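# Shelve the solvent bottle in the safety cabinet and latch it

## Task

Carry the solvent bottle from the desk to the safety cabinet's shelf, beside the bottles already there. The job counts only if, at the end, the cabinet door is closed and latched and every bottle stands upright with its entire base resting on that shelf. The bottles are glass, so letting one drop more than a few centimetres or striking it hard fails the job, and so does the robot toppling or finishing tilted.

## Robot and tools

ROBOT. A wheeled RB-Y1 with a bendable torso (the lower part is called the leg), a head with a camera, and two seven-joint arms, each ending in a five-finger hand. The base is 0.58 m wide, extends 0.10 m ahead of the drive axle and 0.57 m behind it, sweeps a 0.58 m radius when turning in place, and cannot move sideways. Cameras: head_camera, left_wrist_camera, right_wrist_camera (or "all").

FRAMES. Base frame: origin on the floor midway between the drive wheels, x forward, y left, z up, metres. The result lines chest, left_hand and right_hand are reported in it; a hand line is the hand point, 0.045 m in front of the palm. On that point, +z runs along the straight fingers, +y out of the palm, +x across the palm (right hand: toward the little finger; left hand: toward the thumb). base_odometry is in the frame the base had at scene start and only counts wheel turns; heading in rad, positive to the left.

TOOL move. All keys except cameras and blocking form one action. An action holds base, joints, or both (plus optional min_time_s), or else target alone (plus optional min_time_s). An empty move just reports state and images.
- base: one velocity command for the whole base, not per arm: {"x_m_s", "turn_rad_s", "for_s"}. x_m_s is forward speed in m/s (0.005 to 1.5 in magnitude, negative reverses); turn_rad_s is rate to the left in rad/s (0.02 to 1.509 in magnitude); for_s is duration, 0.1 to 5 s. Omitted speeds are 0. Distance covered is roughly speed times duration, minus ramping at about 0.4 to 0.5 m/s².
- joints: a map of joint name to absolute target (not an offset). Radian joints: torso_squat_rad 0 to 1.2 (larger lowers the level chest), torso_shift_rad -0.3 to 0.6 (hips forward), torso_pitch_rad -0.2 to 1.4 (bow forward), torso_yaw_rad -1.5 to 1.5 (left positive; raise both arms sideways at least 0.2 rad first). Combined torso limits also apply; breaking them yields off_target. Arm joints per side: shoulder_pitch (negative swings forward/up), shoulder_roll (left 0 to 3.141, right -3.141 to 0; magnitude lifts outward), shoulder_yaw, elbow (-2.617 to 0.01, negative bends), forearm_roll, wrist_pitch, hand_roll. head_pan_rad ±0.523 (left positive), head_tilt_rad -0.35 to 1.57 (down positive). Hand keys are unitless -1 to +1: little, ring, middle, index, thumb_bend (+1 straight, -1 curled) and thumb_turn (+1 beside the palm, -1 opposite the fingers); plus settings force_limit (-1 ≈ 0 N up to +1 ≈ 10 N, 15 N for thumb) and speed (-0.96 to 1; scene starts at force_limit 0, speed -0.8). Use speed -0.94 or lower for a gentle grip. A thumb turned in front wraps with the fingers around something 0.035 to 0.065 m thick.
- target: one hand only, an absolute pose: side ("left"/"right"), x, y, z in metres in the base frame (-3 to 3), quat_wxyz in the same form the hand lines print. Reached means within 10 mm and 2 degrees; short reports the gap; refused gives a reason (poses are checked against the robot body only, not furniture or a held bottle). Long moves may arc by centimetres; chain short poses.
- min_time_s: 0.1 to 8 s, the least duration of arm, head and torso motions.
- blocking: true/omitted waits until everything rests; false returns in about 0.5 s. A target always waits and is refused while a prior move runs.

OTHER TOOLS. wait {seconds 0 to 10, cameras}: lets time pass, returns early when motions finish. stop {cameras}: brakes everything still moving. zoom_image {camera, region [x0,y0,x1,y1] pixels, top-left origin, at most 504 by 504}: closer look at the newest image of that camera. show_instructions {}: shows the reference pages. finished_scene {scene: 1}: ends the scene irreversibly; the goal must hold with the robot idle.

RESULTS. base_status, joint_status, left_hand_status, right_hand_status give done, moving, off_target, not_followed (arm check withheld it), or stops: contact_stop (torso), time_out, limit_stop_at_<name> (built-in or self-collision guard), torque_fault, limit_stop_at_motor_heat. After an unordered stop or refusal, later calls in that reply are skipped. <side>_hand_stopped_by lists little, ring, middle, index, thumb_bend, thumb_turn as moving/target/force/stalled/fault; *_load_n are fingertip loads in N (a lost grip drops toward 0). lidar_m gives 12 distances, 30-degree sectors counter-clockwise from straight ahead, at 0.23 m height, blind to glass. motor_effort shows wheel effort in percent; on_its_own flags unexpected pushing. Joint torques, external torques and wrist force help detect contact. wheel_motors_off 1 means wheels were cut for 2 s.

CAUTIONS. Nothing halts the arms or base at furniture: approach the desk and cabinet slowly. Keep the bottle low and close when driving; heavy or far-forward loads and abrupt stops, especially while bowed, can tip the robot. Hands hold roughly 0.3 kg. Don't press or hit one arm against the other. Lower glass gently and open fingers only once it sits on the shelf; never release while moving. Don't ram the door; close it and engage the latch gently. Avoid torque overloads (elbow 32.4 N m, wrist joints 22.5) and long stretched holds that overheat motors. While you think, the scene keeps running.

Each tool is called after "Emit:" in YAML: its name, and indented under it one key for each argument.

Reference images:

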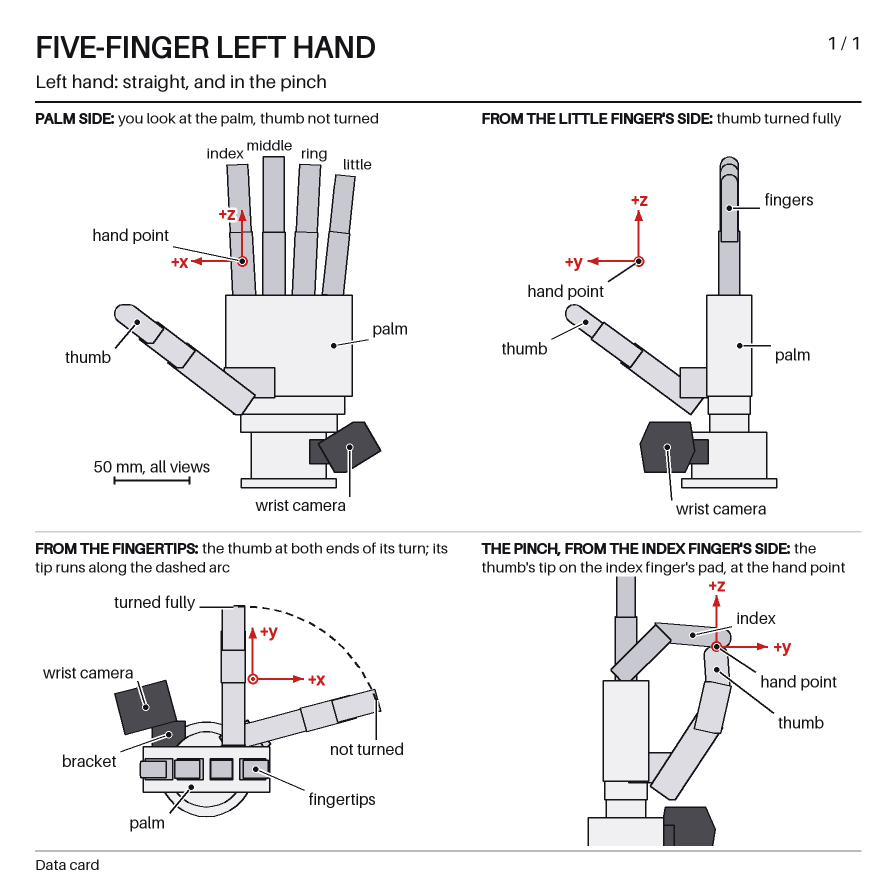

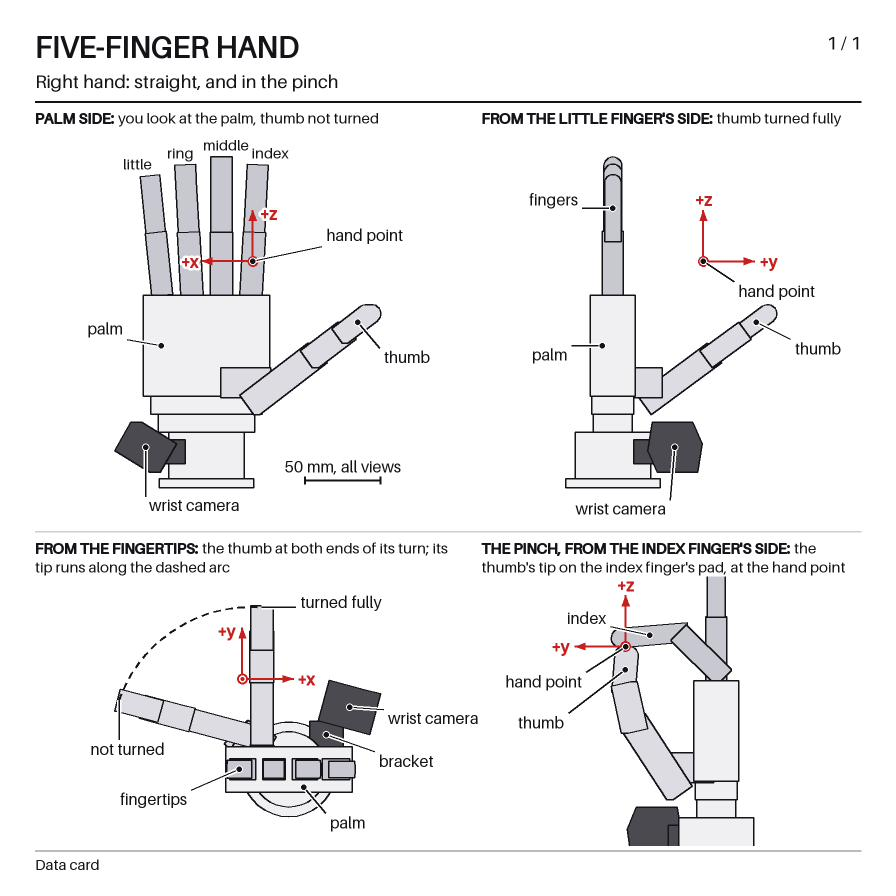

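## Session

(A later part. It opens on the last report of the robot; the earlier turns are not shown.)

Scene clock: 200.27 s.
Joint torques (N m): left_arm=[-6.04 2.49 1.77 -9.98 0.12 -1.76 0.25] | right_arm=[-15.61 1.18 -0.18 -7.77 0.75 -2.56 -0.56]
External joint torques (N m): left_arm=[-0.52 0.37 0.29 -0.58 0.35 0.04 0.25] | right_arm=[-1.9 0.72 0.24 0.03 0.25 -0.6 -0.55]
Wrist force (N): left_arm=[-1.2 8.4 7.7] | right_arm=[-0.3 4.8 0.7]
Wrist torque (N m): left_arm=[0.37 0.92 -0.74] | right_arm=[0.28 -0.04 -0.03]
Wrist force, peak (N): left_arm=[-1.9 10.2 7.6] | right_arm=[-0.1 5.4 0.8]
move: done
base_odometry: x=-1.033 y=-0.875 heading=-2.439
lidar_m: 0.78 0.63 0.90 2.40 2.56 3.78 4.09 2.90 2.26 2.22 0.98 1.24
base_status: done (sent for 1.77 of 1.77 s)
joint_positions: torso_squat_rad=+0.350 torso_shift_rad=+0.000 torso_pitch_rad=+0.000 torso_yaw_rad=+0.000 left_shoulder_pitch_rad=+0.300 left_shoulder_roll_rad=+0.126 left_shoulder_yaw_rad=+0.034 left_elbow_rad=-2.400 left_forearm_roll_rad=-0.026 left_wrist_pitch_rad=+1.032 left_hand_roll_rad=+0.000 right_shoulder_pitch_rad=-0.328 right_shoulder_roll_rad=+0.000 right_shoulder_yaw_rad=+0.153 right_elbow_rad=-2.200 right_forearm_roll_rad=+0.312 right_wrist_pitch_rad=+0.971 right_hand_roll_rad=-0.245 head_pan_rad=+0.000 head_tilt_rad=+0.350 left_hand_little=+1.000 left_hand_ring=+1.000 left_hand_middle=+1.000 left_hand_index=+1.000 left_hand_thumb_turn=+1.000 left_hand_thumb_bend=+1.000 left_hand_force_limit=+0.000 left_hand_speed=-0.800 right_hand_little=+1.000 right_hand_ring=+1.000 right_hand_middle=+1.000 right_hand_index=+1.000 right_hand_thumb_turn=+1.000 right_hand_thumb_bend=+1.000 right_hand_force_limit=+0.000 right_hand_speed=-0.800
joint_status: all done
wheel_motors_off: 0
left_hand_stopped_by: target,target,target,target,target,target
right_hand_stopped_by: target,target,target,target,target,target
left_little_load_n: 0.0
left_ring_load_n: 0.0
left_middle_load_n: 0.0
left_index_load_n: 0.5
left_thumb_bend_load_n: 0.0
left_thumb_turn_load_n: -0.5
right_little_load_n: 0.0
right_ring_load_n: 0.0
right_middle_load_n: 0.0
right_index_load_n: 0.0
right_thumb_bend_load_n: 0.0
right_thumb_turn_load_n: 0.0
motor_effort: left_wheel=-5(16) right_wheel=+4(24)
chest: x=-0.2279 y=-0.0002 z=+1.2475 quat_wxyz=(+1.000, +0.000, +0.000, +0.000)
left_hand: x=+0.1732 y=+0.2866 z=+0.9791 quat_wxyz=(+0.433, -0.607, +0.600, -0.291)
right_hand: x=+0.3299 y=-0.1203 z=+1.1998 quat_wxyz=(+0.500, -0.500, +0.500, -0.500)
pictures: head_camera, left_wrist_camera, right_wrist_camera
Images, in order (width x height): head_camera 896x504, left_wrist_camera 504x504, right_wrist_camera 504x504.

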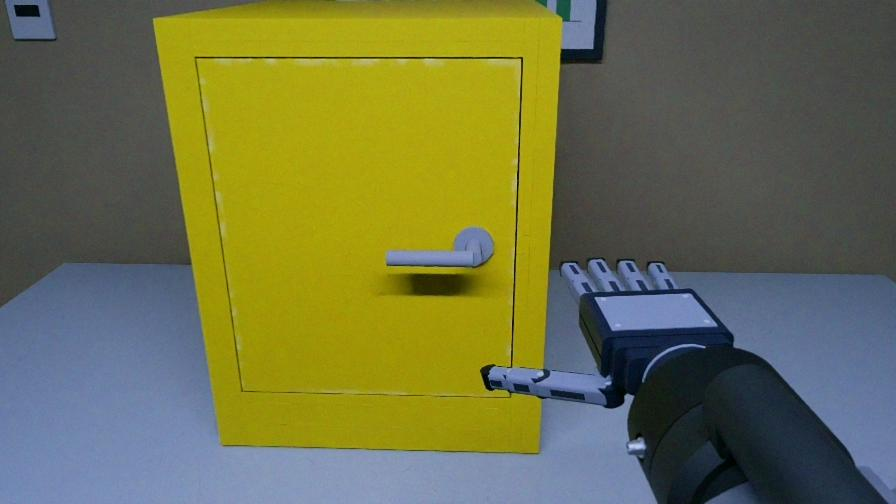

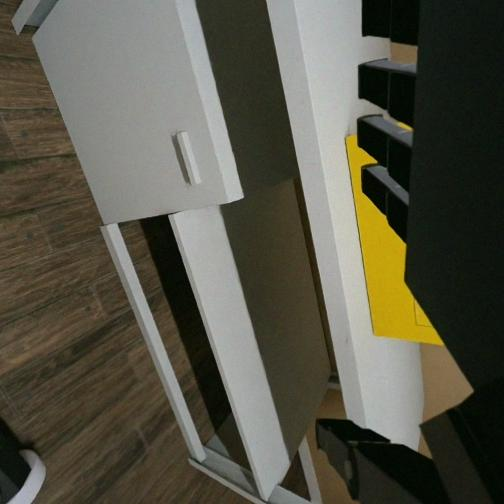

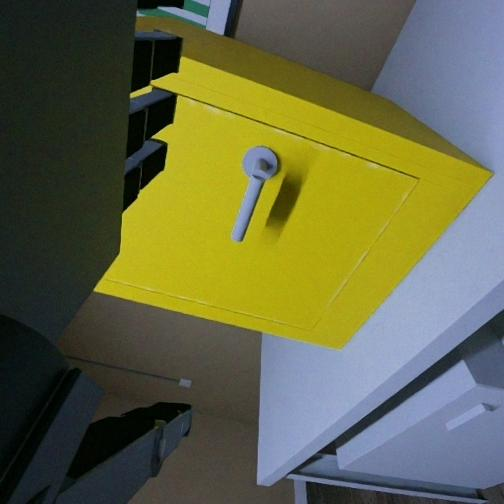

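Emit:
move:
  joints: {"right_shoulder_pitch_rad": 0.1, "right_shoulder_roll_rad": -0.3, "right_shoulder_yaw_rad": 0.0, "right_elbow_rad": -2.1, "right_forearm_roll_rad": 0.0, "right_wrist_pitch_rad": 0.6, "right_hand_roll_rad": 0.0, "left_hand_little": 0.0, "left_hand_ring": 0.0, "left_hand_middle": 0.0, "left_hand_index": 0.0, "left_hand_speed": 0.0}
  min_time_s: 2
  cameras: []

Emit:
move:
  target: {"side":"left","x":0.36,"y":0.12,"z":1.27,"quat_wxyz":[0.5,-0.5,0.5,-0.5]}
  min_time_s: 3
  cameras: ["all"]

Scene clock: 327.70 s.
Joint torques (N m): left_arm=[-6.16 2.7 1.72 -9.91 0.05 -1.62 0.29] | right_arm=[-7.81 -5.43 -4.85 -8.91 0.44 -2.53 -0.07]
External joint torques (N m): left_arm=[-0.65 0.58 0.25 -0.52 0.27 0.16 0.29] | right_arm=[1.26 -0.55 -1.47 0.62 -0.06 -0.62 -0.07]
Wrist force (N): left_arm=[-1.2 8.4 7.9] | right_arm=[-1.9 4.2 1.3]
Wrist torque (N m): left_arm=[0.35 0.95 -0.73] | right_arm=[0.14 0.04 0.07]
Wrist force, peak (N): left_arm=[-1.5 8.8 8.2] | right_arm=[-1.6 5.0 1.9]
move: done
base_odometry: x=-1.033 y=-0.875 heading=-2.439
lidar_m: 0.78 0.64 0.91 2.40 2.57 3.78 4.09 2.91 2.26 2.22 0.98 1.24
base_status: not commanded
joint_positions: torso_squat_rad=+0.350 torso_shift_rad=+0.000 torso_pitch_rad=+0.000 torso_yaw_rad=+0.000 left_shoulder_pitch_rad=+0.300 left_shoulder_roll_rad=+0.126 left_shoulder_yaw_rad=+0.034 left_elbow_rad=-2.400 left_forearm_roll_rad=-0.026 left_wrist_pitch_rad=+1.032 left_hand_roll_rad=+0.000 right_shoulder_pitch_rad=+0.100 right_shoulder_roll_rad=-0.300 right_shoulder_yaw_rad=+0.000 right_elbow_rad=-2.100 right_forearm_roll_rad=+0.000 right_wrist_pitch_rad=+0.600 right_hand_roll_rad=+0.000 head_pan_rad=+0.000 head_tilt_rad=+0.350 left_hand_little=+0.000 left_hand_ring=+0.000 left_hand_middle=+0.000 left_hand_index=+0.000 left_hand_thumb_turn=+1.000 left_hand_thumb_bend=+1.000 left_hand_force_limit=+0.000 left_hand_speed=+0.000 right_hand_little=+1.000 right_hand_ring=+1.000 right_hand_middle=+1.000 right_hand_index=+1.000 right_hand_thumb_turn=+1.000 right_hand_thumb_bend=+1.000 right_hand_force_limit=+0.000 right_hand_speed=-0.800
joint_status: all done
wheel_motors_off: 0
left_hand_stopped_by: target,target,target,target,target,target
right_hand_stopped_by: target,target,target,target,target,target
left_little_load_n: 0.0
left_ring_load_n: 0.0
left_middle_load_n: 0.0
left_index_load_n: 0.0
left_thumb_bend_load_n: 0.0
left_thumb_turn_load_n: 0.0
right_little_load_n: 0.0
right_ring_load_n: 0.0
right_middle_load_n: 0.0
right_index_load_n: 0.0
right_thumb_bend_load_n: 0.0
right_thumb_turn_load_n: -0.5
motor_effort: left_wheel=-4(5) right_wheel=+4(5)
chest: x=-0.2279 y=-0.0002 z=+1.2475 quat_wxyz=(+1.000, +0.000, +0.000, +0.000)
left_hand: x=+0.1732 y=+0.2866 z=+0.9791 quat_wxyz=(+0.433, -0.607, +0.600, -0.291)
right_hand: x=+0.2838 y=-0.2831 z=+1.0270 quat_wxyz=(+0.369, -0.601, +0.468, -0.532)

Scene clock: 331.03 s.
Joint torques (N m): left_arm=[-17.31 0.8 -0.74 -5.88 -0.03 -1.71 0.39] | right_arm=[-8.22 -5.61 -5.3 -8.88 0.52 -2.5 0.15]
External joint torques (N m): left_arm=[-1.09 -0.4 -1.25 0.83 0.25 0.27 0.39] | right_arm=[0.86 -0.73 -1.93 0.64 0.03 -0.59 0.15]
Wrist force (N): left_arm=[-2.8 9.2 5.1] | right_arm=[-2.0 4.4 1.4]
Wrist torque (N m): left_arm=[0.56 1.04 -0.77] | right_arm=[0.16 0.07 0.08]
Wrist force, peak (N): left_arm=[-1.4 8.8 8.3] | right_arm=[-2.1 4.8 1.7]
move: done
base_odometry: x=-1.033 y=-0.875 heading=-2.439
lidar_m: 0.78 0.63 0.90 2.40 2.58 3.77 4.09 2.91 2.26 2.22 0.98 1.24
base_status: not commanded
joint_positions: torso_squat_rad=+0.350 torso_shift_rad=+0.000 torso_pitch_rad=+0.000 torso_yaw_rad=+0.000 left_shoulder_pitch_rad=-0.625 left_shoulder_roll_rad=+0.000 left_shoulder_yaw_rad=-0.018 left_elbow_rad=-2.102 left_forearm_roll_rad=-0.239 left_wrist_pitch_rad=+1.140 left_hand_roll_rad=+0.175 right_shoulder_pitch_rad=+0.100 right_shoulder_roll_rad=-0.300 right_shoulder_yaw_rad=+0.000 right_elbow_rad=-2.100 right_forearm_roll_rad=+0.000 right_wrist_pitch_rad=+0.600 right_hand_roll_rad=+0.000 head_pan_rad=+0.000 head_tilt_rad=+0.350 left_hand_little=+0.000 left_hand_ring=+0.000 left_hand_middle=+0.000 left_hand_index=+0.000 left_hand_thumb_turn=+1.000 left_hand_thumb_bend=+1.000 left_hand_force_limit=+0.000 left_hand_speed=+0.000 right_hand_little=+1.000 right_hand_ring=+1.000 right_hand_middle=+1.000 right_hand_index=+1.000 right_hand_thumb_turn=+1.000 right_hand_thumb_bend=+1.000 right_hand_force_limit=+0.000 right_hand_speed=-0.800
joint_status: all done
wheel_motors_off: 0
left_hand_stopped_by: target,target,target,target,target,target
right_hand_stopped_by: target,target,target,target,target,target
left_little_load_n: 0.0
left_ring_load_n: 0.0
left_middle_load_n: 0.0
left_index_load_n: 0.0
left_thumb_bend_load_n: 0.0
left_thumb_turn_load_n: -0.5
right_little_load_n: 0.0
right_ring_load_n: 0.0
right_middle_load_n: 0.0
right_index_load_n: 0.0
right_thumb_bend_load_n: 0.0
right_thumb_turn_load_n: -0.5
motor_effort: left_wheel=-3(5) right_wheel=+4(5)
chest: x=-0.2279 y=-0.0002 z=+1.2475 quat_wxyz=(+1.000, +0.000, +0.000, +0.000)
left_hand: x=+0.3599 y=+0.1203 z=+1.2699 quat_wxyz=(+0.500, -0.500, +0.500, -0.500)
left_hand_status: reached (checked arc that bows 38 mm and turns the hand up to 31 deg, planned for 3.0 s): 0 mm and 0.0 deg off.
right_hand: x=+0.2838 y=-0.2831 z=+1.0270 quat_wxyz=(+0.369, -0.601, +0.468, -0.532)
pictures: head_camera, left_wrist_camera, right_wrist_camera
Images, in order (width x height): head_camera 896x504, left_wrist_camera 504x504, right_wrist_camera 504x504.

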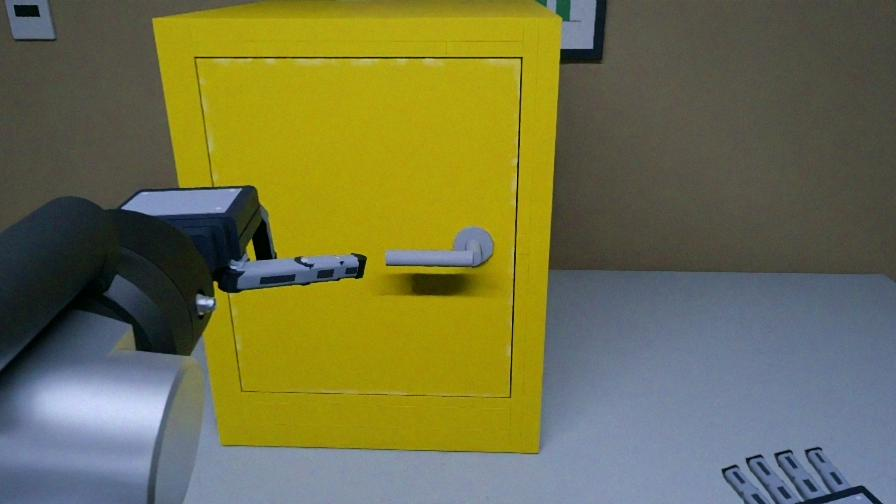

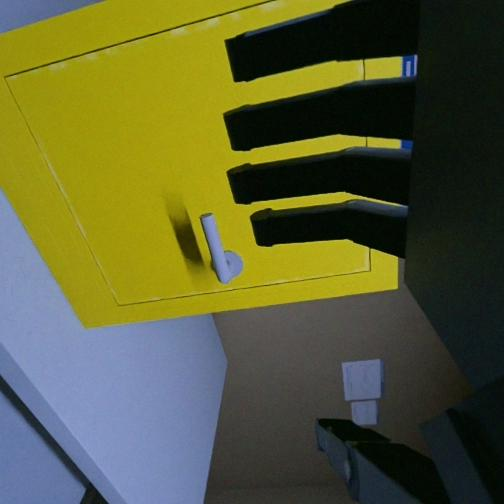

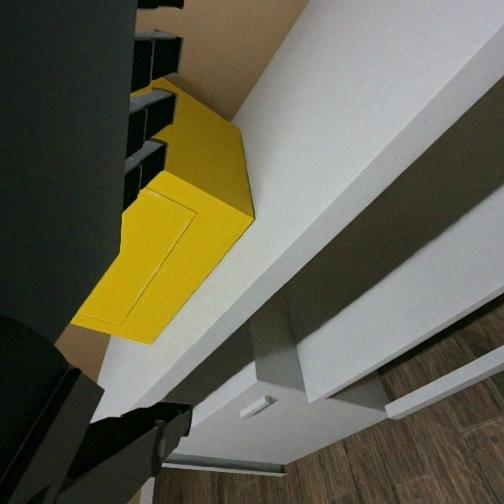

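Emit:
move:
  target: {"side":"left","x":0.34,"y":0.0,"z":1.29,"quat_wxyz":[0.5,-0.5,0.5,-0.5]}
  min_time_s: 2
  cameras: []

Emit:
move:
  base: {"x_m_s": 0.1, "for_s": 1.2}
  cameras: ["all"]

Scene clock: 364.03 s.
Joint torques (N m): left_arm=[-18.03 -0.16 2.07 -5.19 -0.55 -1.52 0.35] | right_arm=[-8.19 -5.62 -4.74 -8.98 0.58 -2.61 -0.12]
External joint torques (N m): left_arm=[-1.35 0.24 -1.19 0.98 0.45 0.18 0.34] | right_arm=[0.89 -0.74 -1.37 0.54 0.09 -0.69 -0.13]
Wrist force (N): left_arm=[-2.3 9.3 5.2] | right_arm=[-2.1 4.7 1.3]
Wrist torque (N m): left_arm=[0.61 0.97 -0.74] | right_arm=[0.24 0.06 0.08]
Wrist force, peak (N): left_arm=[-2.6 9.8 5.4] | right_arm=[-2.4 4.9 1.8]
move: done
base_odometry: x=-1.033 y=-0.875 heading=-2.439
lidar_m: 0.78 0.63 0.90 2.40 2.57 3.77 4.08 2.89 2.26 2.22 0.98 1.25
base_status: not commanded
joint_positions: torso_squat_rad=+0.350 torso_shift_rad=+0.000 torso_pitch_rad=+0.000 torso_yaw_rad=+0.000 left_shoulder_pitch_rad=-0.836 left_shoulder_roll_rad=+0.000 left_shoulder_yaw_rad=-0.386 left_elbow_rad=-1.962 left_forearm_roll_rad=-0.523 left_wrist_pitch_rad=+1.349 left_hand_roll_rad=+0.553 right_shoulder_pitch_rad=+0.100 right_shoulder_roll_rad=-0.300 right_shoulder_yaw_rad=+0.000 right_elbow_rad=-2.100 right_forearm_roll_rad=+0.000 right_wrist_pitch_rad=+0.600 right_hand_roll_rad=+0.000 head_pan_rad=+0.000 head_tilt_rad=+0.350 left_hand_little=+0.000 left_hand_ring=+0.000 left_hand_middle=+0.000 left_hand_index=+0.000 left_hand_thumb_turn=+1.000 left_hand_thumb_bend=+1.000 left_hand_force_limit=+0.000 left_hand_speed=+0.000 right_hand_little=+1.000 right_hand_ring=+1.000 right_hand_middle=+1.000 right_hand_index=+1.000 right_hand_thumb_turn=+1.000 right_hand_thumb_bend=+1.000 right_hand_force_limit=+0.000 right_hand_speed=-0.800
joint_status: all done
wheel_motors_off: 0
left_hand_stopped_by: target,target,target,target,target,target
right_hand_stopped_by: target,target,target,target,target,target
left_little_load_n: 0.0
left_ring_load_n: 0.0
left_middle_load_n: 0.0
left_index_load_n: 0.0
left_thumb_bend_load_n: 0.0
left_thumb_turn_load_n: 0.0
right_little_load_n: 0.0
right_ring_load_n: 0.0
right_middle_load_n: 0.0
right_index_load_n: 0.0
right_thumb_bend_load_n: 0.0
right_thumb_turn_load_n: -0.5
motor_effort: left_wheel=-3(5) right_wheel=+4(5)
chest: x=-0.2279 y=-0.0002 z=+1.2475 quat_wxyz=(+1.000, +0.000, +0.000, +0.000)
left_hand: x=+0.3400 y=+0.0002 z=+1.2899 quat_wxyz=(+0.500, -0.500, +0.500, -0.500)
left_hand_status: reached (checked arc that bows 5 mm and turns the hand up to 2 deg, planned for 2.0 s): 0 mm and 0.0 deg off.
right_hand: x=+0.2838 y=-0.2831 z=+1.0270 quat_wxyz=(+0.369, -0.601, +0.468, -0.532)

Scene clock: 365.93 s.
Joint torques (N m): left_arm=[-17.64 -0.19 1.93 -5.66 -0.65 -1.48 0.26] | right_arm=[-8.33 -5.94 -4.65 -8.98 0.63 -2.57 0.06]
External joint torques (N m): left_arm=[-0.96 0.22 -1.33 0.51 0.35 0.23 0.26] | right_arm=[0.75 -1.06 -1.28 0.54 0.13 -0.65 0.06]
Wrist force (N): left_arm=[-2.6 9.5 5.2] | right_arm=[-2.1 4.2 1.2]
Wrist torque (N m): left_arm=[0.62 1.00 -0.77] | right_arm=[0.16 0.09 0.06]
Wrist force, peak (N): left_arm=[-2.7 9.7 5.5] | right_arm=[-2.2 4.8 1.5]
move: done
base_odometry: x=-1.124 y=-0.952 heading=-2.440
lidar_m: 0.75 0.52 0.71 2.39 2.56 3.77 4.21 2.92 2.27 2.22 0.92 1.12
base_status: done (sent for 1.2 of 1.2 s)
joint_positions: torso_squat_rad=+0.350 torso_shift_rad=+0.000 torso_pitch_rad=+0.000 torso_yaw_rad=+0.000 left_shoulder_pitch_rad=-0.836 left_shoulder_roll_rad=+0.000 left_shoulder_yaw_rad=-0.386 left_elbow_rad=-1.962 left_forearm_roll_rad=-0.523 left_wrist_pitch_rad=+1.349 left_hand_roll_rad=+0.553 right_shoulder_pitch_rad=+0.100 right_shoulder_roll_rad=-0.300 right_shoulder_yaw_rad=+0.000 right_elbow_rad=-2.100 right_forearm_roll_rad=+0.000 right_wrist_pitch_rad=+0.600 right_hand_roll_rad=+0.000 head_pan_rad=+0.000 head_tilt_rad=+0.350 left_hand_little=+0.000 left_hand_ring=+0.000 left_hand_middle=+0.000 left_hand_index=+0.000 left_hand_thumb_turn=+1.000 left_hand_thumb_bend=+1.000 left_hand_force_limit=+0.000 left_hand_speed=+0.000 right_hand_little=+1.000 right_hand_ring=+1.000 right_hand_middle=+1.000 right_hand_index=+1.000 right_hand_thumb_turn=+1.000 right_hand_thumb_bend=+1.000 right_hand_force_limit=+0.000 right_hand_speed=-0.800
joint_status: not commanded
wheel_motors_off: 0
left_hand_stopped_by: target,target,target,target,target,target
right_hand_stopped_by: target,target,target,target,target,target
left_little_load_n: 0.0
left_ring_load_n: 0.0
left_middle_load_n: 0.0
left_index_load_n: 0.0
left_thumb_bend_load_n: 0.0
left_thumb_turn_load_n: 0.0
right_little_load_n: 0.0
right_ring_load_n: 0.0
right_middle_load_n: 0.0
right_index_load_n: 0.0
right_thumb_bend_load_n: 0.0
right_thumb_turn_load_n: -0.5
motor_effort: left_wheel=-2(16) right_wheel=+2(27)
chest: x=-0.2279 y=-0.0002 z=+1.2475 quat_wxyz=(+1.000, +0.000, +0.000, +0.000)
left_hand: x=+0.3401 y=+0.0002 z=+1.2898 quat_wxyz=(+0.500, -0.500, +0.500, -0.500)
right_hand: x=+0.2838 y=-0.2831 z=+1.0269 quat_wxyz=(+0.369, -0.601, +0.468, -0.532)
pictures: head_camera, left_wrist_camera, right_wrist_camera
Images, in order (width x height): head_camera 896x504, left_wrist_camera 504x504, right_wrist_camera 504x504.

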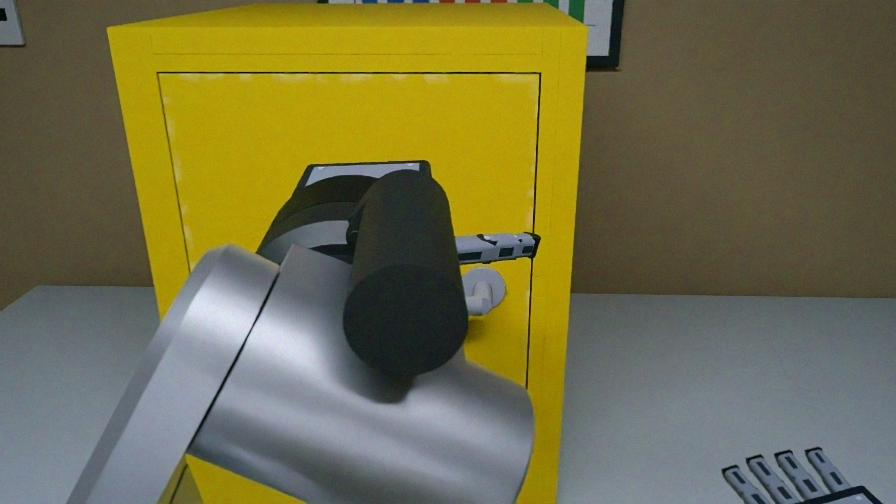

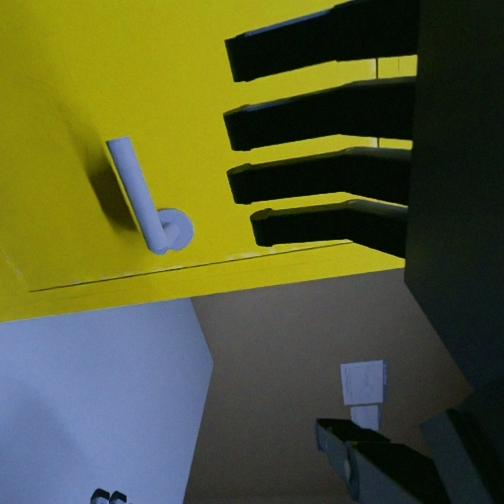

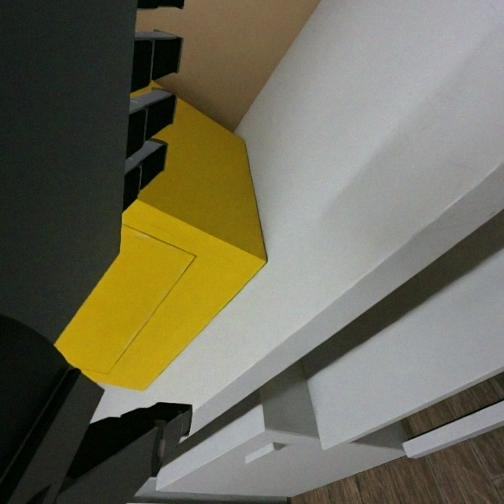

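Emit:
move:
  joints: {"left_hand_little": -0.15, "left_hand_ring": -0.15, "left_hand_middle": -0.15, "left_hand_index": -0.15}

Emit:
move:
  target: {"side":"left","x":0.40,"y":0.0,"z":1.28,"quat_wxyz":[0.5,-0.5,0.5,-0.5]}
  min_time_s: 2
  cameras: ["all"]

Scene clock: 392.73 s.
Joint torques (N m): left_arm=[-17.79 0.19 1.99 -5.76 -0.7 -1.51 0.41] | right_arm=[-8.02 -6.35 -5.1 -8.88 0.42 -2.51 -0.18]
External joint torques (N m): left_arm=[-1.12 0.59 -1.27 0.41 0.3 0.19 0.41] | right_arm=[1.05 -1.47 -1.72 0.64 -0.08 -0.59 -0.18]
Wrist force (N): left_arm=[-2.4 9.4 5.1] | right_arm=[-2.1 4.1 1.4]
Wrist torque (N m): left_arm=[0.61 0.98 -0.75] | right_arm=[0.13 0.07 0.06]
Wrist force, peak (N): left_arm=[-3.1 9.7 5.5] | right_arm=[-2.1 5.0 1.4]
move: done
base_odometry: x=-1.124 y=-0.952 heading=-2.440
lidar_m: 0.75 0.52 0.71 2.39 2.56 3.76 4.20 2.91 2.28 2.23 0.92 1.12
base_status: not commanded
joint_positions: torso_squat_rad=+0.350 torso_shift_rad=+0.000 torso_pitch_rad=+0.000 torso_yaw_rad=+0.000 left_shoulder_pitch_rad=-0.836 left_shoulder_roll_rad=+0.000 left_shoulder_yaw_rad=-0.386 left_elbow_rad=-1.962 left_forearm_roll_rad=-0.523 left_wrist_pitch_rad=+1.349 left_hand_roll_rad=+0.553 right_shoulder_pitch_rad=+0.100 right_shoulder_roll_rad=-0.300 right_shoulder_yaw_rad=+0.000 right_elbow_rad=-2.100 right_forearm_roll_rad=+0.000 right_wrist_pitch_rad=+0.600 right_hand_roll_rad=+0.000 head_pan_rad=+0.000 head_tilt_rad=+0.350 left_hand_little=-0.150 left_hand_ring=-0.150 left_hand_middle=-0.150 left_hand_index=-0.150 left_hand_thumb_turn=+1.000 left_hand_thumb_bend=+1.000 left_hand_force_limit=+0.000 left_hand_speed=+0.000 right_hand_little=+1.000 right_hand_ring=+1.000 right_hand_middle=+1.000 right_hand_index=+1.000 right_hand_thumb_turn=+1.000 right_hand_thumb_bend=+1.000 right_hand_force_limit=+0.000 right_hand_speed=-0.800
joint_status: all done
wheel_motors_off: 0
left_hand_stopped_by: target,target,target,target,target,target
right_hand_stopped_by: target,target,target,target,target,target
left_little_load_n: 0.0
left_ring_load_n: 0.0
left_middle_load_n: 0.0
left_index_load_n: 0.0
left_thumb_bend_load_n: 0.0
left_thumb_turn_load_n: 0.0
right_little_load_n: 0.0
right_ring_load_n: 0.0
right_middle_load_n: 0.0
right_index_load_n: 0.0
right_thumb_bend_load_n: 0.0
right_thumb_turn_load_n: 0.0
motor_effort: left_wheel=-4(5) right_wheel=+2(3)
chest: x=-0.2279 y=-0.0002 z=+1.2475 quat_wxyz=(+1.000, +0.000, +0.000, +0.000)
left_hand: x=+0.3401 y=+0.0002 z=+1.2898 quat_wxyz=(+0.500, -0.500, +0.500, -0.500)
right_hand: x=+0.2838 y=-0.2831 z=+1.0269 quat_wxyz=(+0.369, -0.601, +0.468, -0.532)
pictures: none

Scene clock: 395.07 s.
Joint torques (N m): left_arm=[-20.06 2.51 4.6 -6.43 -0.67 -1.68 0.31] | right_arm=[-8.3 -6.21 -4.47 -9.25 0.43 -2.58 0.03]
External joint torques (N m): left_arm=[-1.15 1.4 1.07 0.8 0.38 -0.07 0.31] | right_arm=[0.77 -1.33 -1.1 0.27 -0.07 -0.67 0.03]
Wrist force (N): left_arm=[-2.3 9.2 5.3] | right_arm=[-2.2 4.4 1.6]
Wrist torque (N m): left_arm=[0.55 0.95 -0.76] | right_arm=[0.15 0.08 0.04]
Wrist force, peak (N): left_arm=[-2.5 9.9 5.2] | right_arm=[-2.5 4.6 1.6]
move: done
base_odometry: x=-1.124 y=-0.952 heading=-2.440
lidar_m: 0.75 0.52 0.71 2.39 2.56 3.77 4.21 2.91 2.27 2.23 0.93 1.12
base_status: not commanded
joint_positions: torso_squat_rad=+0.350 torso_shift_rad=+0.000 torso_pitch_rad=+0.000 torso_yaw_rad=+0.000 left_shoulder_pitch_rad=-0.918 left_shoulder_roll_rad=+0.031 left_shoulder_yaw_rad=-0.324 left_elbow_rad=-1.696 left_forearm_roll_rad=-0.486 left_wrist_pitch_rad=+1.160 left_hand_roll_rad=+0.638 right_shoulder_pitch_rad=+0.100 right_shoulder_roll_rad=-0.300 right_shoulder_yaw_rad=+0.000 right_elbow_rad=-2.100 right_forearm_roll_rad=+0.000 right_wrist_pitch_rad=+0.600 right_hand_roll_rad=+0.000 head_pan_rad=+0.000 head_tilt_rad=+0.350 left_hand_little=-0.150 left_hand_ring=-0.150 left_hand_middle=-0.150 left_hand_index=-0.150 left_hand_thumb_turn=+1.000 left_hand_thumb_bend=+1.000 left_hand_force_limit=+0.000 left_hand_speed=+0.000 right_hand_little=+1.000 right_hand_ring=+1.000 right_hand_middle=+1.000 right_hand_index=+1.000 right_hand_thumb_turn=+1.000 right_hand_thumb_bend=+1.000 right_hand_force_limit=+0.000 right_hand_speed=-0.800
joint_status: all done
wheel_motors_off: 0
left_hand_stopped_by: target,target,target,target,target,target
right_hand_stopped_by: target,target,target,target,target,target
left_little_load_n: 0.0
left_ring_load_n: 0.0
left_middle_load_n: 0.0
left_index_load_n: 0.0
left_thumb_bend_load_n: 0.0
left_thumb_turn_load_n: 0.0
right_little_load_n: 0.0
right_ring_load_n: 0.0
right_middle_load_n: -0.5
right_index_load_n: 0.0
right_thumb_bend_load_n: 0.0
right_thumb_turn_load_n: -0.5
motor_effort: left_wheel=-3(5) right_wheel=+2(3)
chest: x=-0.2279 y=-0.0002 z=+1.2475 quat_wxyz=(+1.000, +0.000, +0.000, +0.000)
left_hand: x=+0.3998 y=-0.0001 z=+1.2798 quat_wxyz=(+0.500, -0.500, +0.500, -0.500)
left_hand_status: reached (checked arc that bows 10 mm and turns the hand up to 2 deg, planned for 2.0 s): 0 mm and 0.0 deg off.
right_hand: x=+0.2837 y=-0.2831 z=+1.0269 quat_wxyz=(+0.369, -0.601, +0.468, -0.532)
pictures: head_camera, left_wrist_camera, right_wrist_camera
Images, in order (width x height): head_camera 896x504, left_wrist_camera 504x504, right_wrist_camera 504x504.

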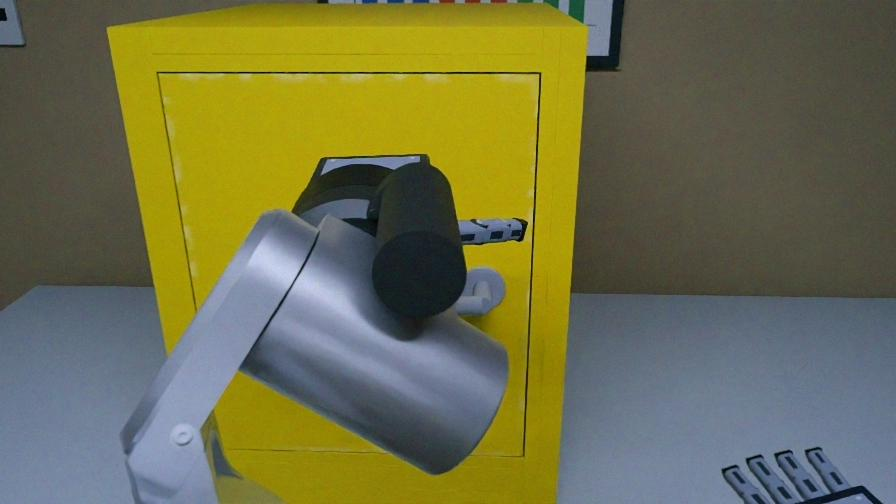

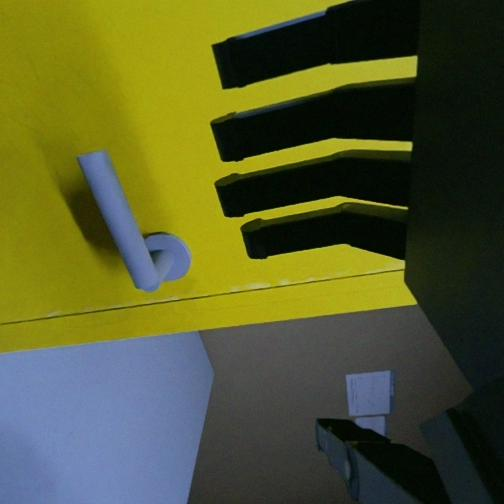

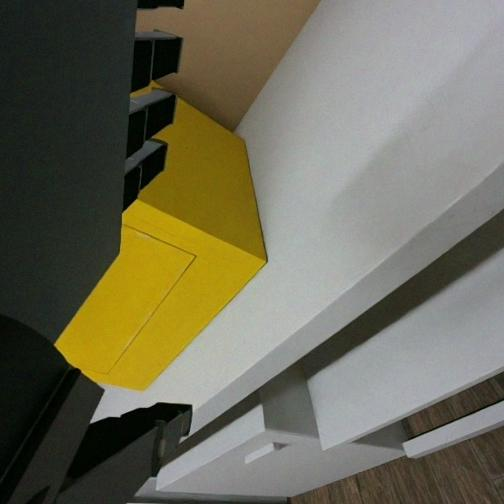

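Emit:
move:
  target: {"side":"left","x":0.435,"y":0.0,"z":1.27,"quat_wxyz":[0.5,-0.5,0.5,-0.5]}
  min_time_s: 2
  cameras: ["head_camera","left_wrist_camera"]

Scene clock: 409.43 s.
Joint torques (N m): left_arm=[-21.67 3.6 4.87 -7.03 -0.96 -1.59 0.34] | right_arm=[-8.3 -5.67 -4.79 -9.01 0.55 -2.47 -0.04]
External joint torques (N m): left_arm=[-1.44 1.53 1.28 0.81 0.1 -0.06 0.34] | right_arm=[0.78 -0.79 -1.41 0.52 0.05 -0.55 -0.04]
Wrist force (N): left_arm=[-2.6 9.1 5.3] | right_arm=[-2.1 4.4 1.6]
Wrist torque (N m): left_arm=[0.53 1.01 -0.75] | right_arm=[0.15 0.07 0.08]
Wrist force, peak (N): left_arm=[-2.6 9.5 5.6] | right_arm=[-2.3 4.9 1.4]
move: done
base_odometry: x=-1.124 y=-0.952 heading=-2.440
lidar_m: 0.75 0.53 0.72 2.39 2.55 3.77 4.21 2.91 2.27 2.23 0.92 1.12
base_status: not commanded
joint_positions: torso_squat_rad=+0.350 torso_shift_rad=+0.000 torso_pitch_rad=+0.000 torso_yaw_rad=+0.000 left_shoulder_pitch_rad=-0.975 left_shoulder_roll_rad=+0.044 left_shoulder_yaw_rad=-0.299 left_elbow_rad=-1.512 left_forearm_roll_rad=-0.487 left_wrist_pitch_rad=+1.037 left_hand_roll_rad=+0.703 right_shoulder_pitch_rad=+0.100 right_shoulder_roll_rad=-0.300 right_shoulder_yaw_rad=+0.000 right_elbow_rad=-2.100 right_forearm_roll_rad=+0.000 right_wrist_pitch_rad=+0.600 right_hand_roll_rad=+0.000 head_pan_rad=+0.000 head_tilt_rad=+0.350 left_hand_little=-0.150 left_hand_ring=-0.150 left_hand_middle=-0.150 left_hand_index=-0.150 left_hand_thumb_turn=+1.000 left_hand_thumb_bend=+1.000 left_hand_force_limit=+0.000 left_hand_speed=+0.000 right_hand_little=+1.000 right_hand_ring=+1.000 right_hand_middle=+1.000 right_hand_index=+1.000 right_hand_thumb_turn=+1.000 right_hand_thumb_bend=+1.000 right_hand_force_limit=+0.000 right_hand_speed=-0.800
joint_status: all done
wheel_motors_off: 0
left_hand_stopped_by: target,target,target,target,target,target
right_hand_stopped_by: target,target,target,target,target,target
left_little_load_n: 0.0
left_ring_load_n: 0.0
left_middle_load_n: 0.0
left_index_load_n: 0.0
left_thumb_bend_load_n: 0.0
left_thumb_turn_load_n: -0.5
right_little_load_n: 0.0
right_ring_load_n: 0.0
right_middle_load_n: -0.5
right_index_load_n: 0.0
right_thumb_bend_load_n: 0.0
right_thumb_turn_load_n: 0.0
motor_effort: left_wheel=-1(5) right_wheel=+2(3)
chest: x=-0.2279 y=-0.0002 z=+1.2475 quat_wxyz=(+1.000, +0.000, +0.000, +0.000)
left_hand: x=+0.4349 y=-0.0002 z=+1.2697 quat_wxyz=(+0.500, -0.500, +0.500, -0.500)
left_hand_status: reached (checked arc that bows 7 mm and turns the hand up to 1 deg, planned for 2.0 s): 0 mm and 0.0 deg off.
right_hand: x=+0.2837 y=-0.2831 z=+1.0269 quat_wxyz=(+0.369, -0.601, +0.468, -0.532)
Images, in order (width x height): head_camera 896x504, left_wrist_camera 504x504.

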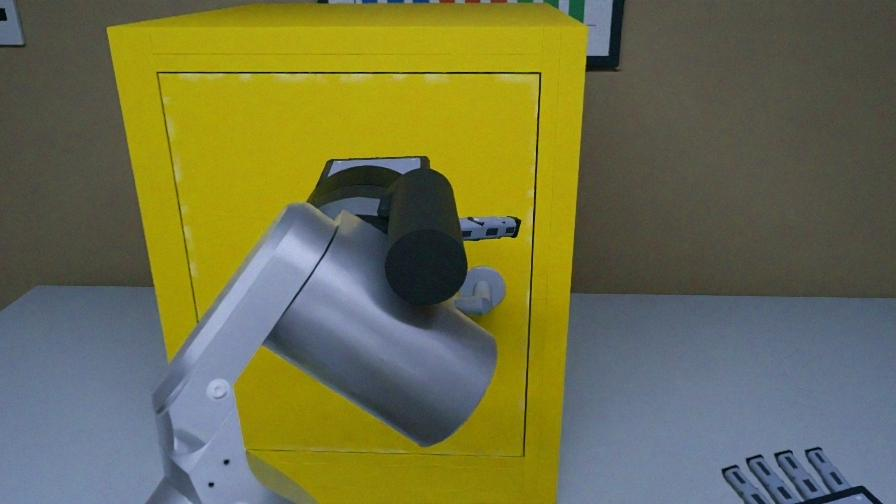

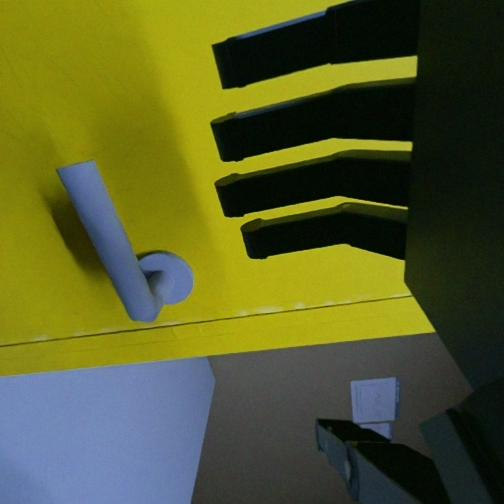

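Emit:
move:
  target: {"side":"left","x":0.46,"y":-0.015,"z":1.268,"quat_wxyz":[0.5,-0.5,0.5,-0.5]}
  min_time_s: 1.5
  cameras: ["head_camera","left_wrist_camera"]

Emit:
move:
  target: {"side":"left","x":0.46,"y":-0.015,"z":1.25,"quat_wxyz":[0.5,-0.5,0.5,-0.5]}
  min_time_s: 1.5
  cameras: ["left_wrist_camera"]

Scene clock: 453.50 s.
Joint torques (N m): left_arm=[-22.17 2.61 4.74 -7.28 -0.92 -1.56 0.4] | right_arm=[-8.64 -5.41 -4.85 -9.07 0.65 -2.56 -0.07]
External joint torques (N m): left_arm=[-0.94 -0.27 1.26 0.94 0.16 -0.14 0.4] | right_arm=[0.44 -0.53 -1.48 0.46 0.16 -0.65 -0.07]
Wrist force (N): left_arm=[-2.3 9.4 5.5] | right_arm=[-2.2 4.6 1.3]
Wrist torque (N m): left_arm=[0.59 0.97 -0.77] | right_arm=[0.21 0.09 0.07]
Wrist force, peak (N): left_arm=[-2.8 9.7 5.7] | right_arm=[-2.5 4.6 1.7]
move: done
base_odometry: x=-1.124 y=-0.952 heading=-2.440
lidar_m: 0.74 0.52 0.71 2.39 2.57 3.75 4.21 2.92 2.26 2.24 0.93 1.11
base_status: not commanded
joint_positions: torso_squat_rad=+0.350 torso_shift_rad=+0.000 torso_pitch_rad=+0.000 torso_yaw_rad=+0.000 left_shoulder_pitch_rad=-1.064 left_shoulder_roll_rad=+0.025 left_shoulder_yaw_rad=-0.290 left_elbow_rad=-1.324 left_forearm_roll_rad=-0.518 left_wrist_pitch_rad=+0.956 left_hand_roll_rad=+0.778 right_shoulder_pitch_rad=+0.100 right_shoulder_roll_rad=-0.300 right_shoulder_yaw_rad=+0.000 right_elbow_rad=-2.100 right_forearm_roll_rad=+0.000 right_wrist_pitch_rad=+0.600 right_hand_roll_rad=+0.000 head_pan_rad=+0.000 head_tilt_rad=+0.350 left_hand_little=-0.150 left_hand_ring=-0.150 left_hand_middle=-0.150 left_hand_index=-0.150 left_hand_thumb_turn=+1.000 left_hand_thumb_bend=+1.000 left_hand_force_limit=+0.000 left_hand_speed=+0.000 right_hand_little=+1.000 right_hand_ring=+1.000 right_hand_middle=+1.000 right_hand_index=+1.000 right_hand_thumb_turn=+1.000 right_hand_thumb_bend=+1.000 right_hand_force_limit=+0.000 right_hand_speed=-0.800
joint_status: all done
wheel_motors_off: 0
left_hand_stopped_by: target,target,target,target,target,target
right_hand_stopped_by: target,target,target,target,target,target
left_little_load_n: 0.0
left_ring_load_n: 0.0
left_middle_load_n: 0.0
left_index_load_n: 0.0
left_thumb_bend_load_n: 0.0
left_thumb_turn_load_n: 0.0
right_little_load_n: 0.0
right_ring_load_n: 0.0
right_middle_load_n: 0.0
right_index_load_n: 0.0
right_thumb_bend_load_n: 0.0
right_thumb_turn_load_n: 0.0
motor_effort: left_wheel=-3(4) right_wheel=+2(3)
chest: x=-0.2279 y=-0.0002 z=+1.2475 quat_wxyz=(+1.000, +0.000, +0.000, +0.000)
left_hand: x=+0.4590 y=-0.0147 z=+1.2678 quat_wxyz=(+0.500, -0.500, +0.500, -0.500)
left_hand_status: reached (checked arc that bows 8 mm and turns the hand up to 1 deg, planned for 1.5 s): 1 mm and 0.1 deg off.
right_hand: x=+0.2837 y=-0.2831 z=+1.0269 quat_wxyz=(+0.369, -0.601, +0.468, -0.532)
Images, in order (width x height): head_camera 896x504, left_wrist_camera 504x504.

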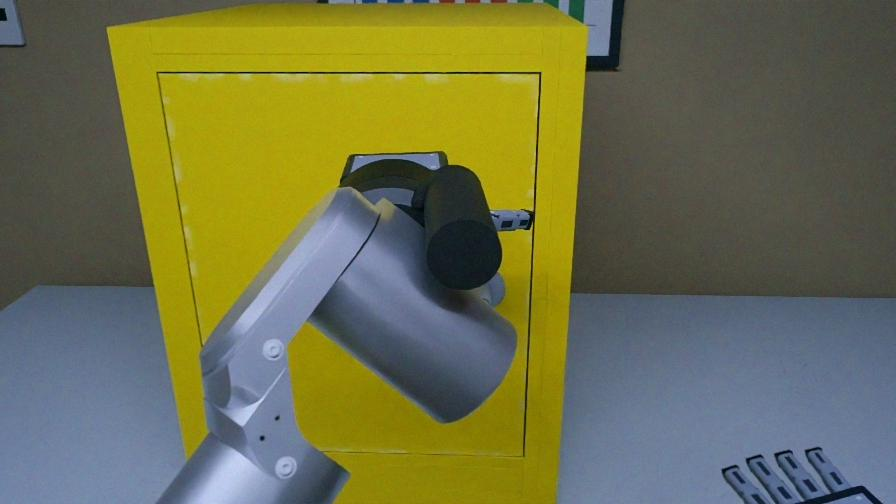

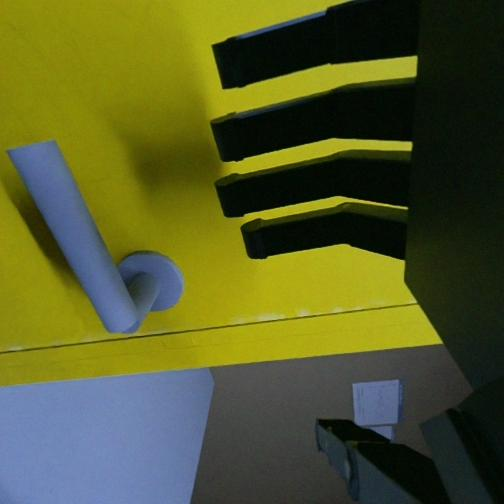

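Scene clock: 455.33 s.
Joint torques (N m): left_arm=[-18.54 1.99 2.09 -7.49 -0.85 -1.59 0.46] | right_arm=[-7.74 -6.16 -4.78 -9.08 0.67 -2.54 -0.09]
External joint torques (N m): left_arm=[2.56 -0.48 -1.33 0.91 0.24 -0.21 0.46] | right_arm=[1.34 -1.28 -1.41 0.45 0.18 -0.63 -0.09]
Wrist force (N): left_arm=[-2.5 9.5 5.6] | right_arm=[-2.3 4.2 1.2]
Wrist torque (N m): left_arm=[0.58 1.00 -0.78] | right_arm=[0.14 0.10 0.05]
Wrist force, peak (N): left_arm=[-2.3 9.6 5.8] | right_arm=[-2.3 4.7 1.3]
move: done
base_odometry: x=-1.124 y=-0.952 heading=-2.440
lidar_m: 0.74 0.52 0.71 2.39 2.56 3.76 4.20 2.92 2.27 2.23 0.92 1.12
base_status: not commanded
joint_positions: torso_squat_rad=+0.350 torso_shift_rad=+0.000 torso_pitch_rad=+0.000 torso_yaw_rad=+0.000 left_shoulder_pitch_rad=-1.027 left_shoulder_roll_rad=+0.019 left_shoulder_yaw_rad=-0.305 left_elbow_rad=-1.319 left_forearm_roll_rad=-0.549 left_wrist_pitch_rad=+0.928 left_hand_roll_rad=+0.808 right_shoulder_pitch_rad=+0.100 right_shoulder_roll_rad=-0.300 right_shoulder_yaw_rad=+0.000 right_elbow_rad=-2.100 right_forearm_roll_rad=+0.000 right_wrist_pitch_rad=+0.600 right_hand_roll_rad=+0.000 head_pan_rad=+0.000 head_tilt_rad=+0.350 left_hand_little=-0.150 left_hand_ring=-0.150 left_hand_middle=-0.150 left_hand_index=-0.150 left_hand_thumb_turn=+1.000 left_hand_thumb_bend=+1.000 left_hand_force_limit=+0.000 left_hand_speed=+0.000 right_hand_little=+1.000 right_hand_ring=+1.000 right_hand_middle=+1.000 right_hand_index=+1.000 right_hand_thumb_turn=+1.000 right_hand_thumb_bend=+1.000 right_hand_force_limit=+0.000 right_hand_speed=-0.800
joint_status: all done
wheel_motors_off: 0
left_hand_stopped_by: target,target,target,target,target,target
right_hand_stopped_by: target,target,target,target,target,target
left_little_load_n: 0.0
left_ring_load_n: 0.0
left_middle_load_n: 0.0
left_index_load_n: 0.0
left_thumb_bend_load_n: 0.0
left_thumb_turn_load_n: -0.5
right_little_load_n: 0.0
right_ring_load_n: 0.0
right_middle_load_n: 0.0
right_index_load_n: 0.0
right_thumb_bend_load_n: 0.0
right_thumb_turn_load_n: 0.0
motor_effort: left_wheel=-3(5) right_wheel=+2(3)
chest: x=-0.2279 y=-0.0002 z=+1.2475 quat_wxyz=(+1.000, +0.000, +0.000, +0.000)
left_hand: x=+0.4594 y=-0.0150 z=+1.2505 quat_wxyz=(+0.499, -0.500, +0.501, -0.500)
left_hand_status: reached (checked arc that bows 1 mm and turns the hand up to 0 deg, planned for 1.5 s): 1 mm and 0.1 deg off.
right_hand: x=+0.2837 y=-0.2831 z=+1.0269 quat_wxyz=(+0.369, -0.601, +0.468, -0.532)
Images, in order (width x height): left_wrist_camera 504x504.

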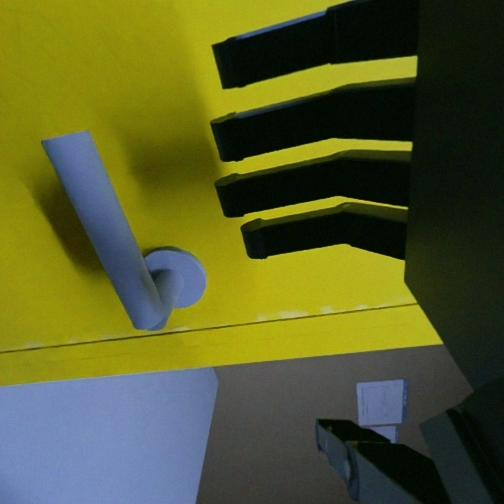

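Emit:
move:
  target: {"side":"left","x":0.468,"y":-0.013,"z":1.252,"quat_wxyz":[0.5,-0.5,0.5,-0.5]}
  min_time_s: 1
  cameras: []

Emit:
move:
  target: {"side":"left","x":0.468,"y":-0.013,"z":1.232,"quat_wxyz":[0.5,-0.5,0.5,-0.5]}
  min_time_s: 1.5
  cameras: ["head_camera","left_wrist_camera"]

Scene clock: 475.97 s.
Joint torques (N m): left_arm=[-22.33 4.28 4.43 -7.58 -0.62 -1.45 0.39] | right_arm=[-8.27 -6.06 -5.19 -8.92 0.52 -2.62 -0.02]
External joint torques (N m): left_arm=[-0.87 1.41 1.04 0.89 0.46 -0.08 0.39] | right_arm=[0.8 -1.18 -1.82 0.61 0.03 -0.7 -0.02]
Wrist force (N): left_arm=[-2.2 9.2 5.5] | right_arm=[-2.3 4.5 1.2]
Wrist torque (N m): left_arm=[0.55 0.96 -0.75] | right_arm=[0.20 0.12 0.05]
Wrist force, peak (N): left_arm=[-2.4 9.6 5.9] | right_arm=[-2.5 4.7 1.7]
move: done
base_odometry: x=-1.124 y=-0.952 heading=-2.440
lidar_m: 0.74 0.52 0.71 2.39 2.56 3.76 4.21 2.90 2.27 2.23 0.91 1.12
base_status: not commanded
joint_positions: torso_squat_rad=+0.350 torso_shift_rad=+0.000 torso_pitch_rad=+0.000 torso_yaw_rad=+0.000 left_shoulder_pitch_rad=-1.053 left_shoulder_roll_rad=+0.024 left_shoulder_yaw_rad=-0.294 left_elbow_rad=-1.268 left_forearm_roll_rad=-0.548 left_wrist_pitch_rad=+0.901 left_hand_roll_rad=+0.823 right_shoulder_pitch_rad=+0.100 right_shoulder_roll_rad=-0.300 right_shoulder_yaw_rad=+0.000 right_elbow_rad=-2.100 right_forearm_roll_rad=+0.000 right_wrist_pitch_rad=+0.600 right_hand_roll_rad=+0.000 head_pan_rad=+0.000 head_tilt_rad=+0.350 left_hand_little=-0.150 left_hand_ring=-0.150 left_hand_middle=-0.150 left_hand_index=-0.150 left_hand_thumb_turn=+1.000 left_hand_thumb_bend=+1.000 left_hand_force_limit=+0.000 left_hand_speed=+0.000 right_hand_little=+1.000 right_hand_ring=+1.000 right_hand_middle=+1.000 right_hand_index=+1.000 right_hand_thumb_turn=+1.000 right_hand_thumb_bend=+1.000 right_hand_force_limit=+0.000 right_hand_speed=-0.800
joint_status: all done
wheel_motors_off: 0
left_hand_stopped_by: target,target,target,target,target,target
right_hand_stopped_by: target,target,target,target,target,target
left_little_load_n: 0.0
left_ring_load_n: 0.0
left_middle_load_n: 0.0
left_index_load_n: 0.0
left_thumb_bend_load_n: 0.0
left_thumb_turn_load_n: 0.0
right_little_load_n: 0.0
right_ring_load_n: 0.0
right_middle_load_n: 0.0
right_index_load_n: 0.0
right_thumb_bend_load_n: 0.0
right_thumb_turn_load_n: 0.0
motor_effort: left_wheel=-2(5) right_wheel=+2(3)
chest: x=-0.2279 y=-0.0002 z=+1.2475 quat_wxyz=(+1.000, +0.000, +0.000, +0.000)
left_hand: x=+0.4679 y=-0.0131 z=+1.2517 quat_wxyz=(+0.500, -0.500, +0.500, -0.500)
left_hand_status: reached (checked arc that bows 2 mm and turns the hand up to 0 deg, planned for 1.0 s): 0 mm and 0.0 deg off.
right_hand: x=+0.2837 y=-0.2831 z=+1.0269 quat_wxyz=(+0.369, -0.601, +0.468, -0.532)

Scene clock: 477.80 s.
Joint torques (N m): left_arm=[-19.16 1.8 2.48 -7.84 -0.76 -1.39 0.36] | right_arm=[-8.31 -5.82 -4.48 -9.18 0.44 -2.36 -0.14]
External joint torques (N m): left_arm=[2.12 -0.6 -0.85 0.81 0.32 -0.08 0.36] | right_arm=[0.77 -0.94 -1.11 0.34 -0.05 -0.44 -0.15]
Wrist force (N): left_arm=[-2.3 8.6 5.1] | right_arm=[-2.3 4.0 1.8]
Wrist torque (N m): left_arm=[0.48 0.94 -0.76] | right_arm=[0.07 0.11 0.04]
Wrist force, peak (N): left_arm=[-2.5 9.5 5.8] | right_arm=[-2.2 4.8 1.4]
move: done
base_odometry: x=-1.124 y=-0.952 heading=-2.440
lidar_m: 0.75 0.52 0.71 2.39 2.55 3.76 4.21 2.91 2.27 2.23 0.93 1.12
base_status: not commanded
joint_positions: torso_squat_rad=+0.350 torso_shift_rad=+0.000 torso_pitch_rad=+0.000 torso_yaw_rad=+0.000 left_shoulder_pitch_rad=-1.012 left_shoulder_roll_rad=+0.018 left_shoulder_yaw_rad=-0.310 left_elbow_rad=-1.264 left_forearm_roll_rad=-0.584 left_wrist_pitch_rad=+0.872 left_hand_roll_rad=+0.856 right_shoulder_pitch_rad=+0.100 right_shoulder_roll_rad=-0.300 right_shoulder_yaw_rad=+0.000 right_elbow_rad=-2.100 right_forearm_roll_rad=+0.000 right_wrist_pitch_rad=+0.600 right_hand_roll_rad=+0.000 head_pan_rad=+0.000 head_tilt_rad=+0.350 left_hand_little=-0.150 left_hand_ring=-0.150 left_hand_middle=-0.150 left_hand_index=-0.150 left_hand_thumb_turn=+1.000 left_hand_thumb_bend=+1.000 left_hand_force_limit=+0.000 left_hand_speed=+0.000 right_hand_little=+1.000 right_hand_ring=+1.000 right_hand_middle=+1.000 right_hand_index=+1.000 right_hand_thumb_turn=+1.000 right_hand_thumb_bend=+1.000 right_hand_force_limit=+0.000 right_hand_speed=-0.800
joint_status: all done
wheel_motors_off: 0
left_hand_stopped_by: target,target,target,target,target,target
right_hand_stopped_by: target,target,target,target,target,target
left_little_load_n: 0.0
left_ring_load_n: 0.0
left_middle_load_n: 0.0
left_index_load_n: 0.0
left_thumb_bend_load_n: 0.0
left_thumb_turn_load_n: -0.5
right_little_load_n: 0.0
right_ring_load_n: 0.0
right_middle_load_n: 0.0
right_index_load_n: 0.0
right_thumb_bend_load_n: 0.0
right_thumb_turn_load_n: -0.5
motor_effort: left_wheel=-3(5) right_wheel=+2(3)
chest: x=-0.2279 y=-0.0002 z=+1.2475 quat_wxyz=(+1.000, +0.000, +0.000, +0.000)
left_hand: x=+0.4674 y=-0.0131 z=+1.2325 quat_wxyz=(+0.499, -0.500, +0.501, -0.500)
left_hand_status: reached (checked arc that bows 1 mm and turns the hand up to 0 deg, planned for 1.5 s): 1 mm and 0.2 deg off.
right_hand: x=+0.2837 y=-0.2831 z=+1.0269 quat_wxyz=(+0.369, -0.601, +0.468, -0.532)
Images, in order (width x height): head_camera 896x504, left_wrist_camera 504x504.

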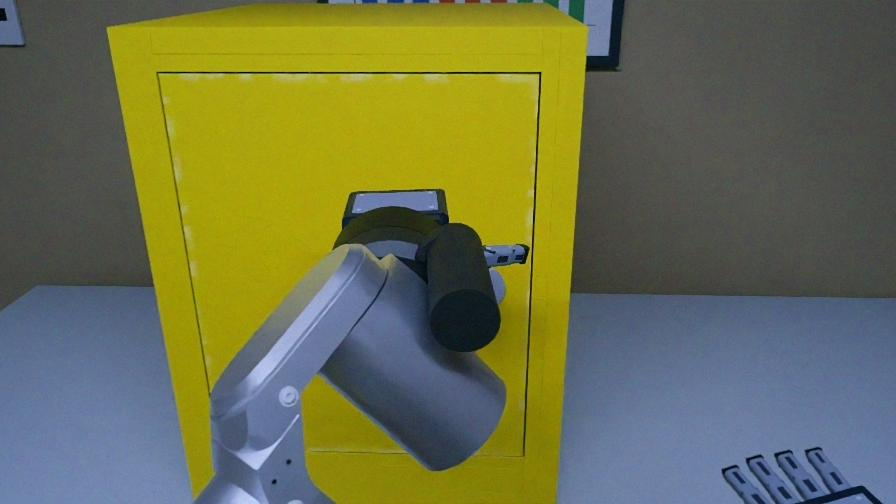

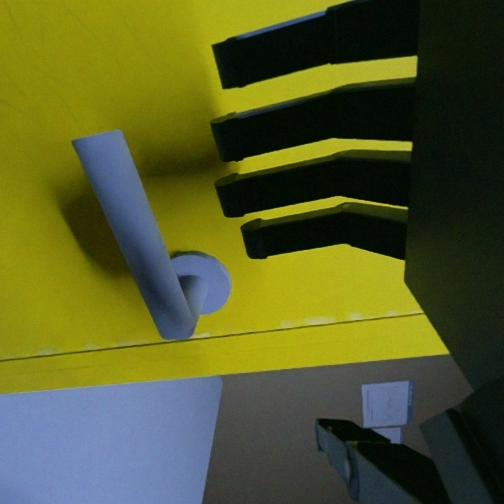

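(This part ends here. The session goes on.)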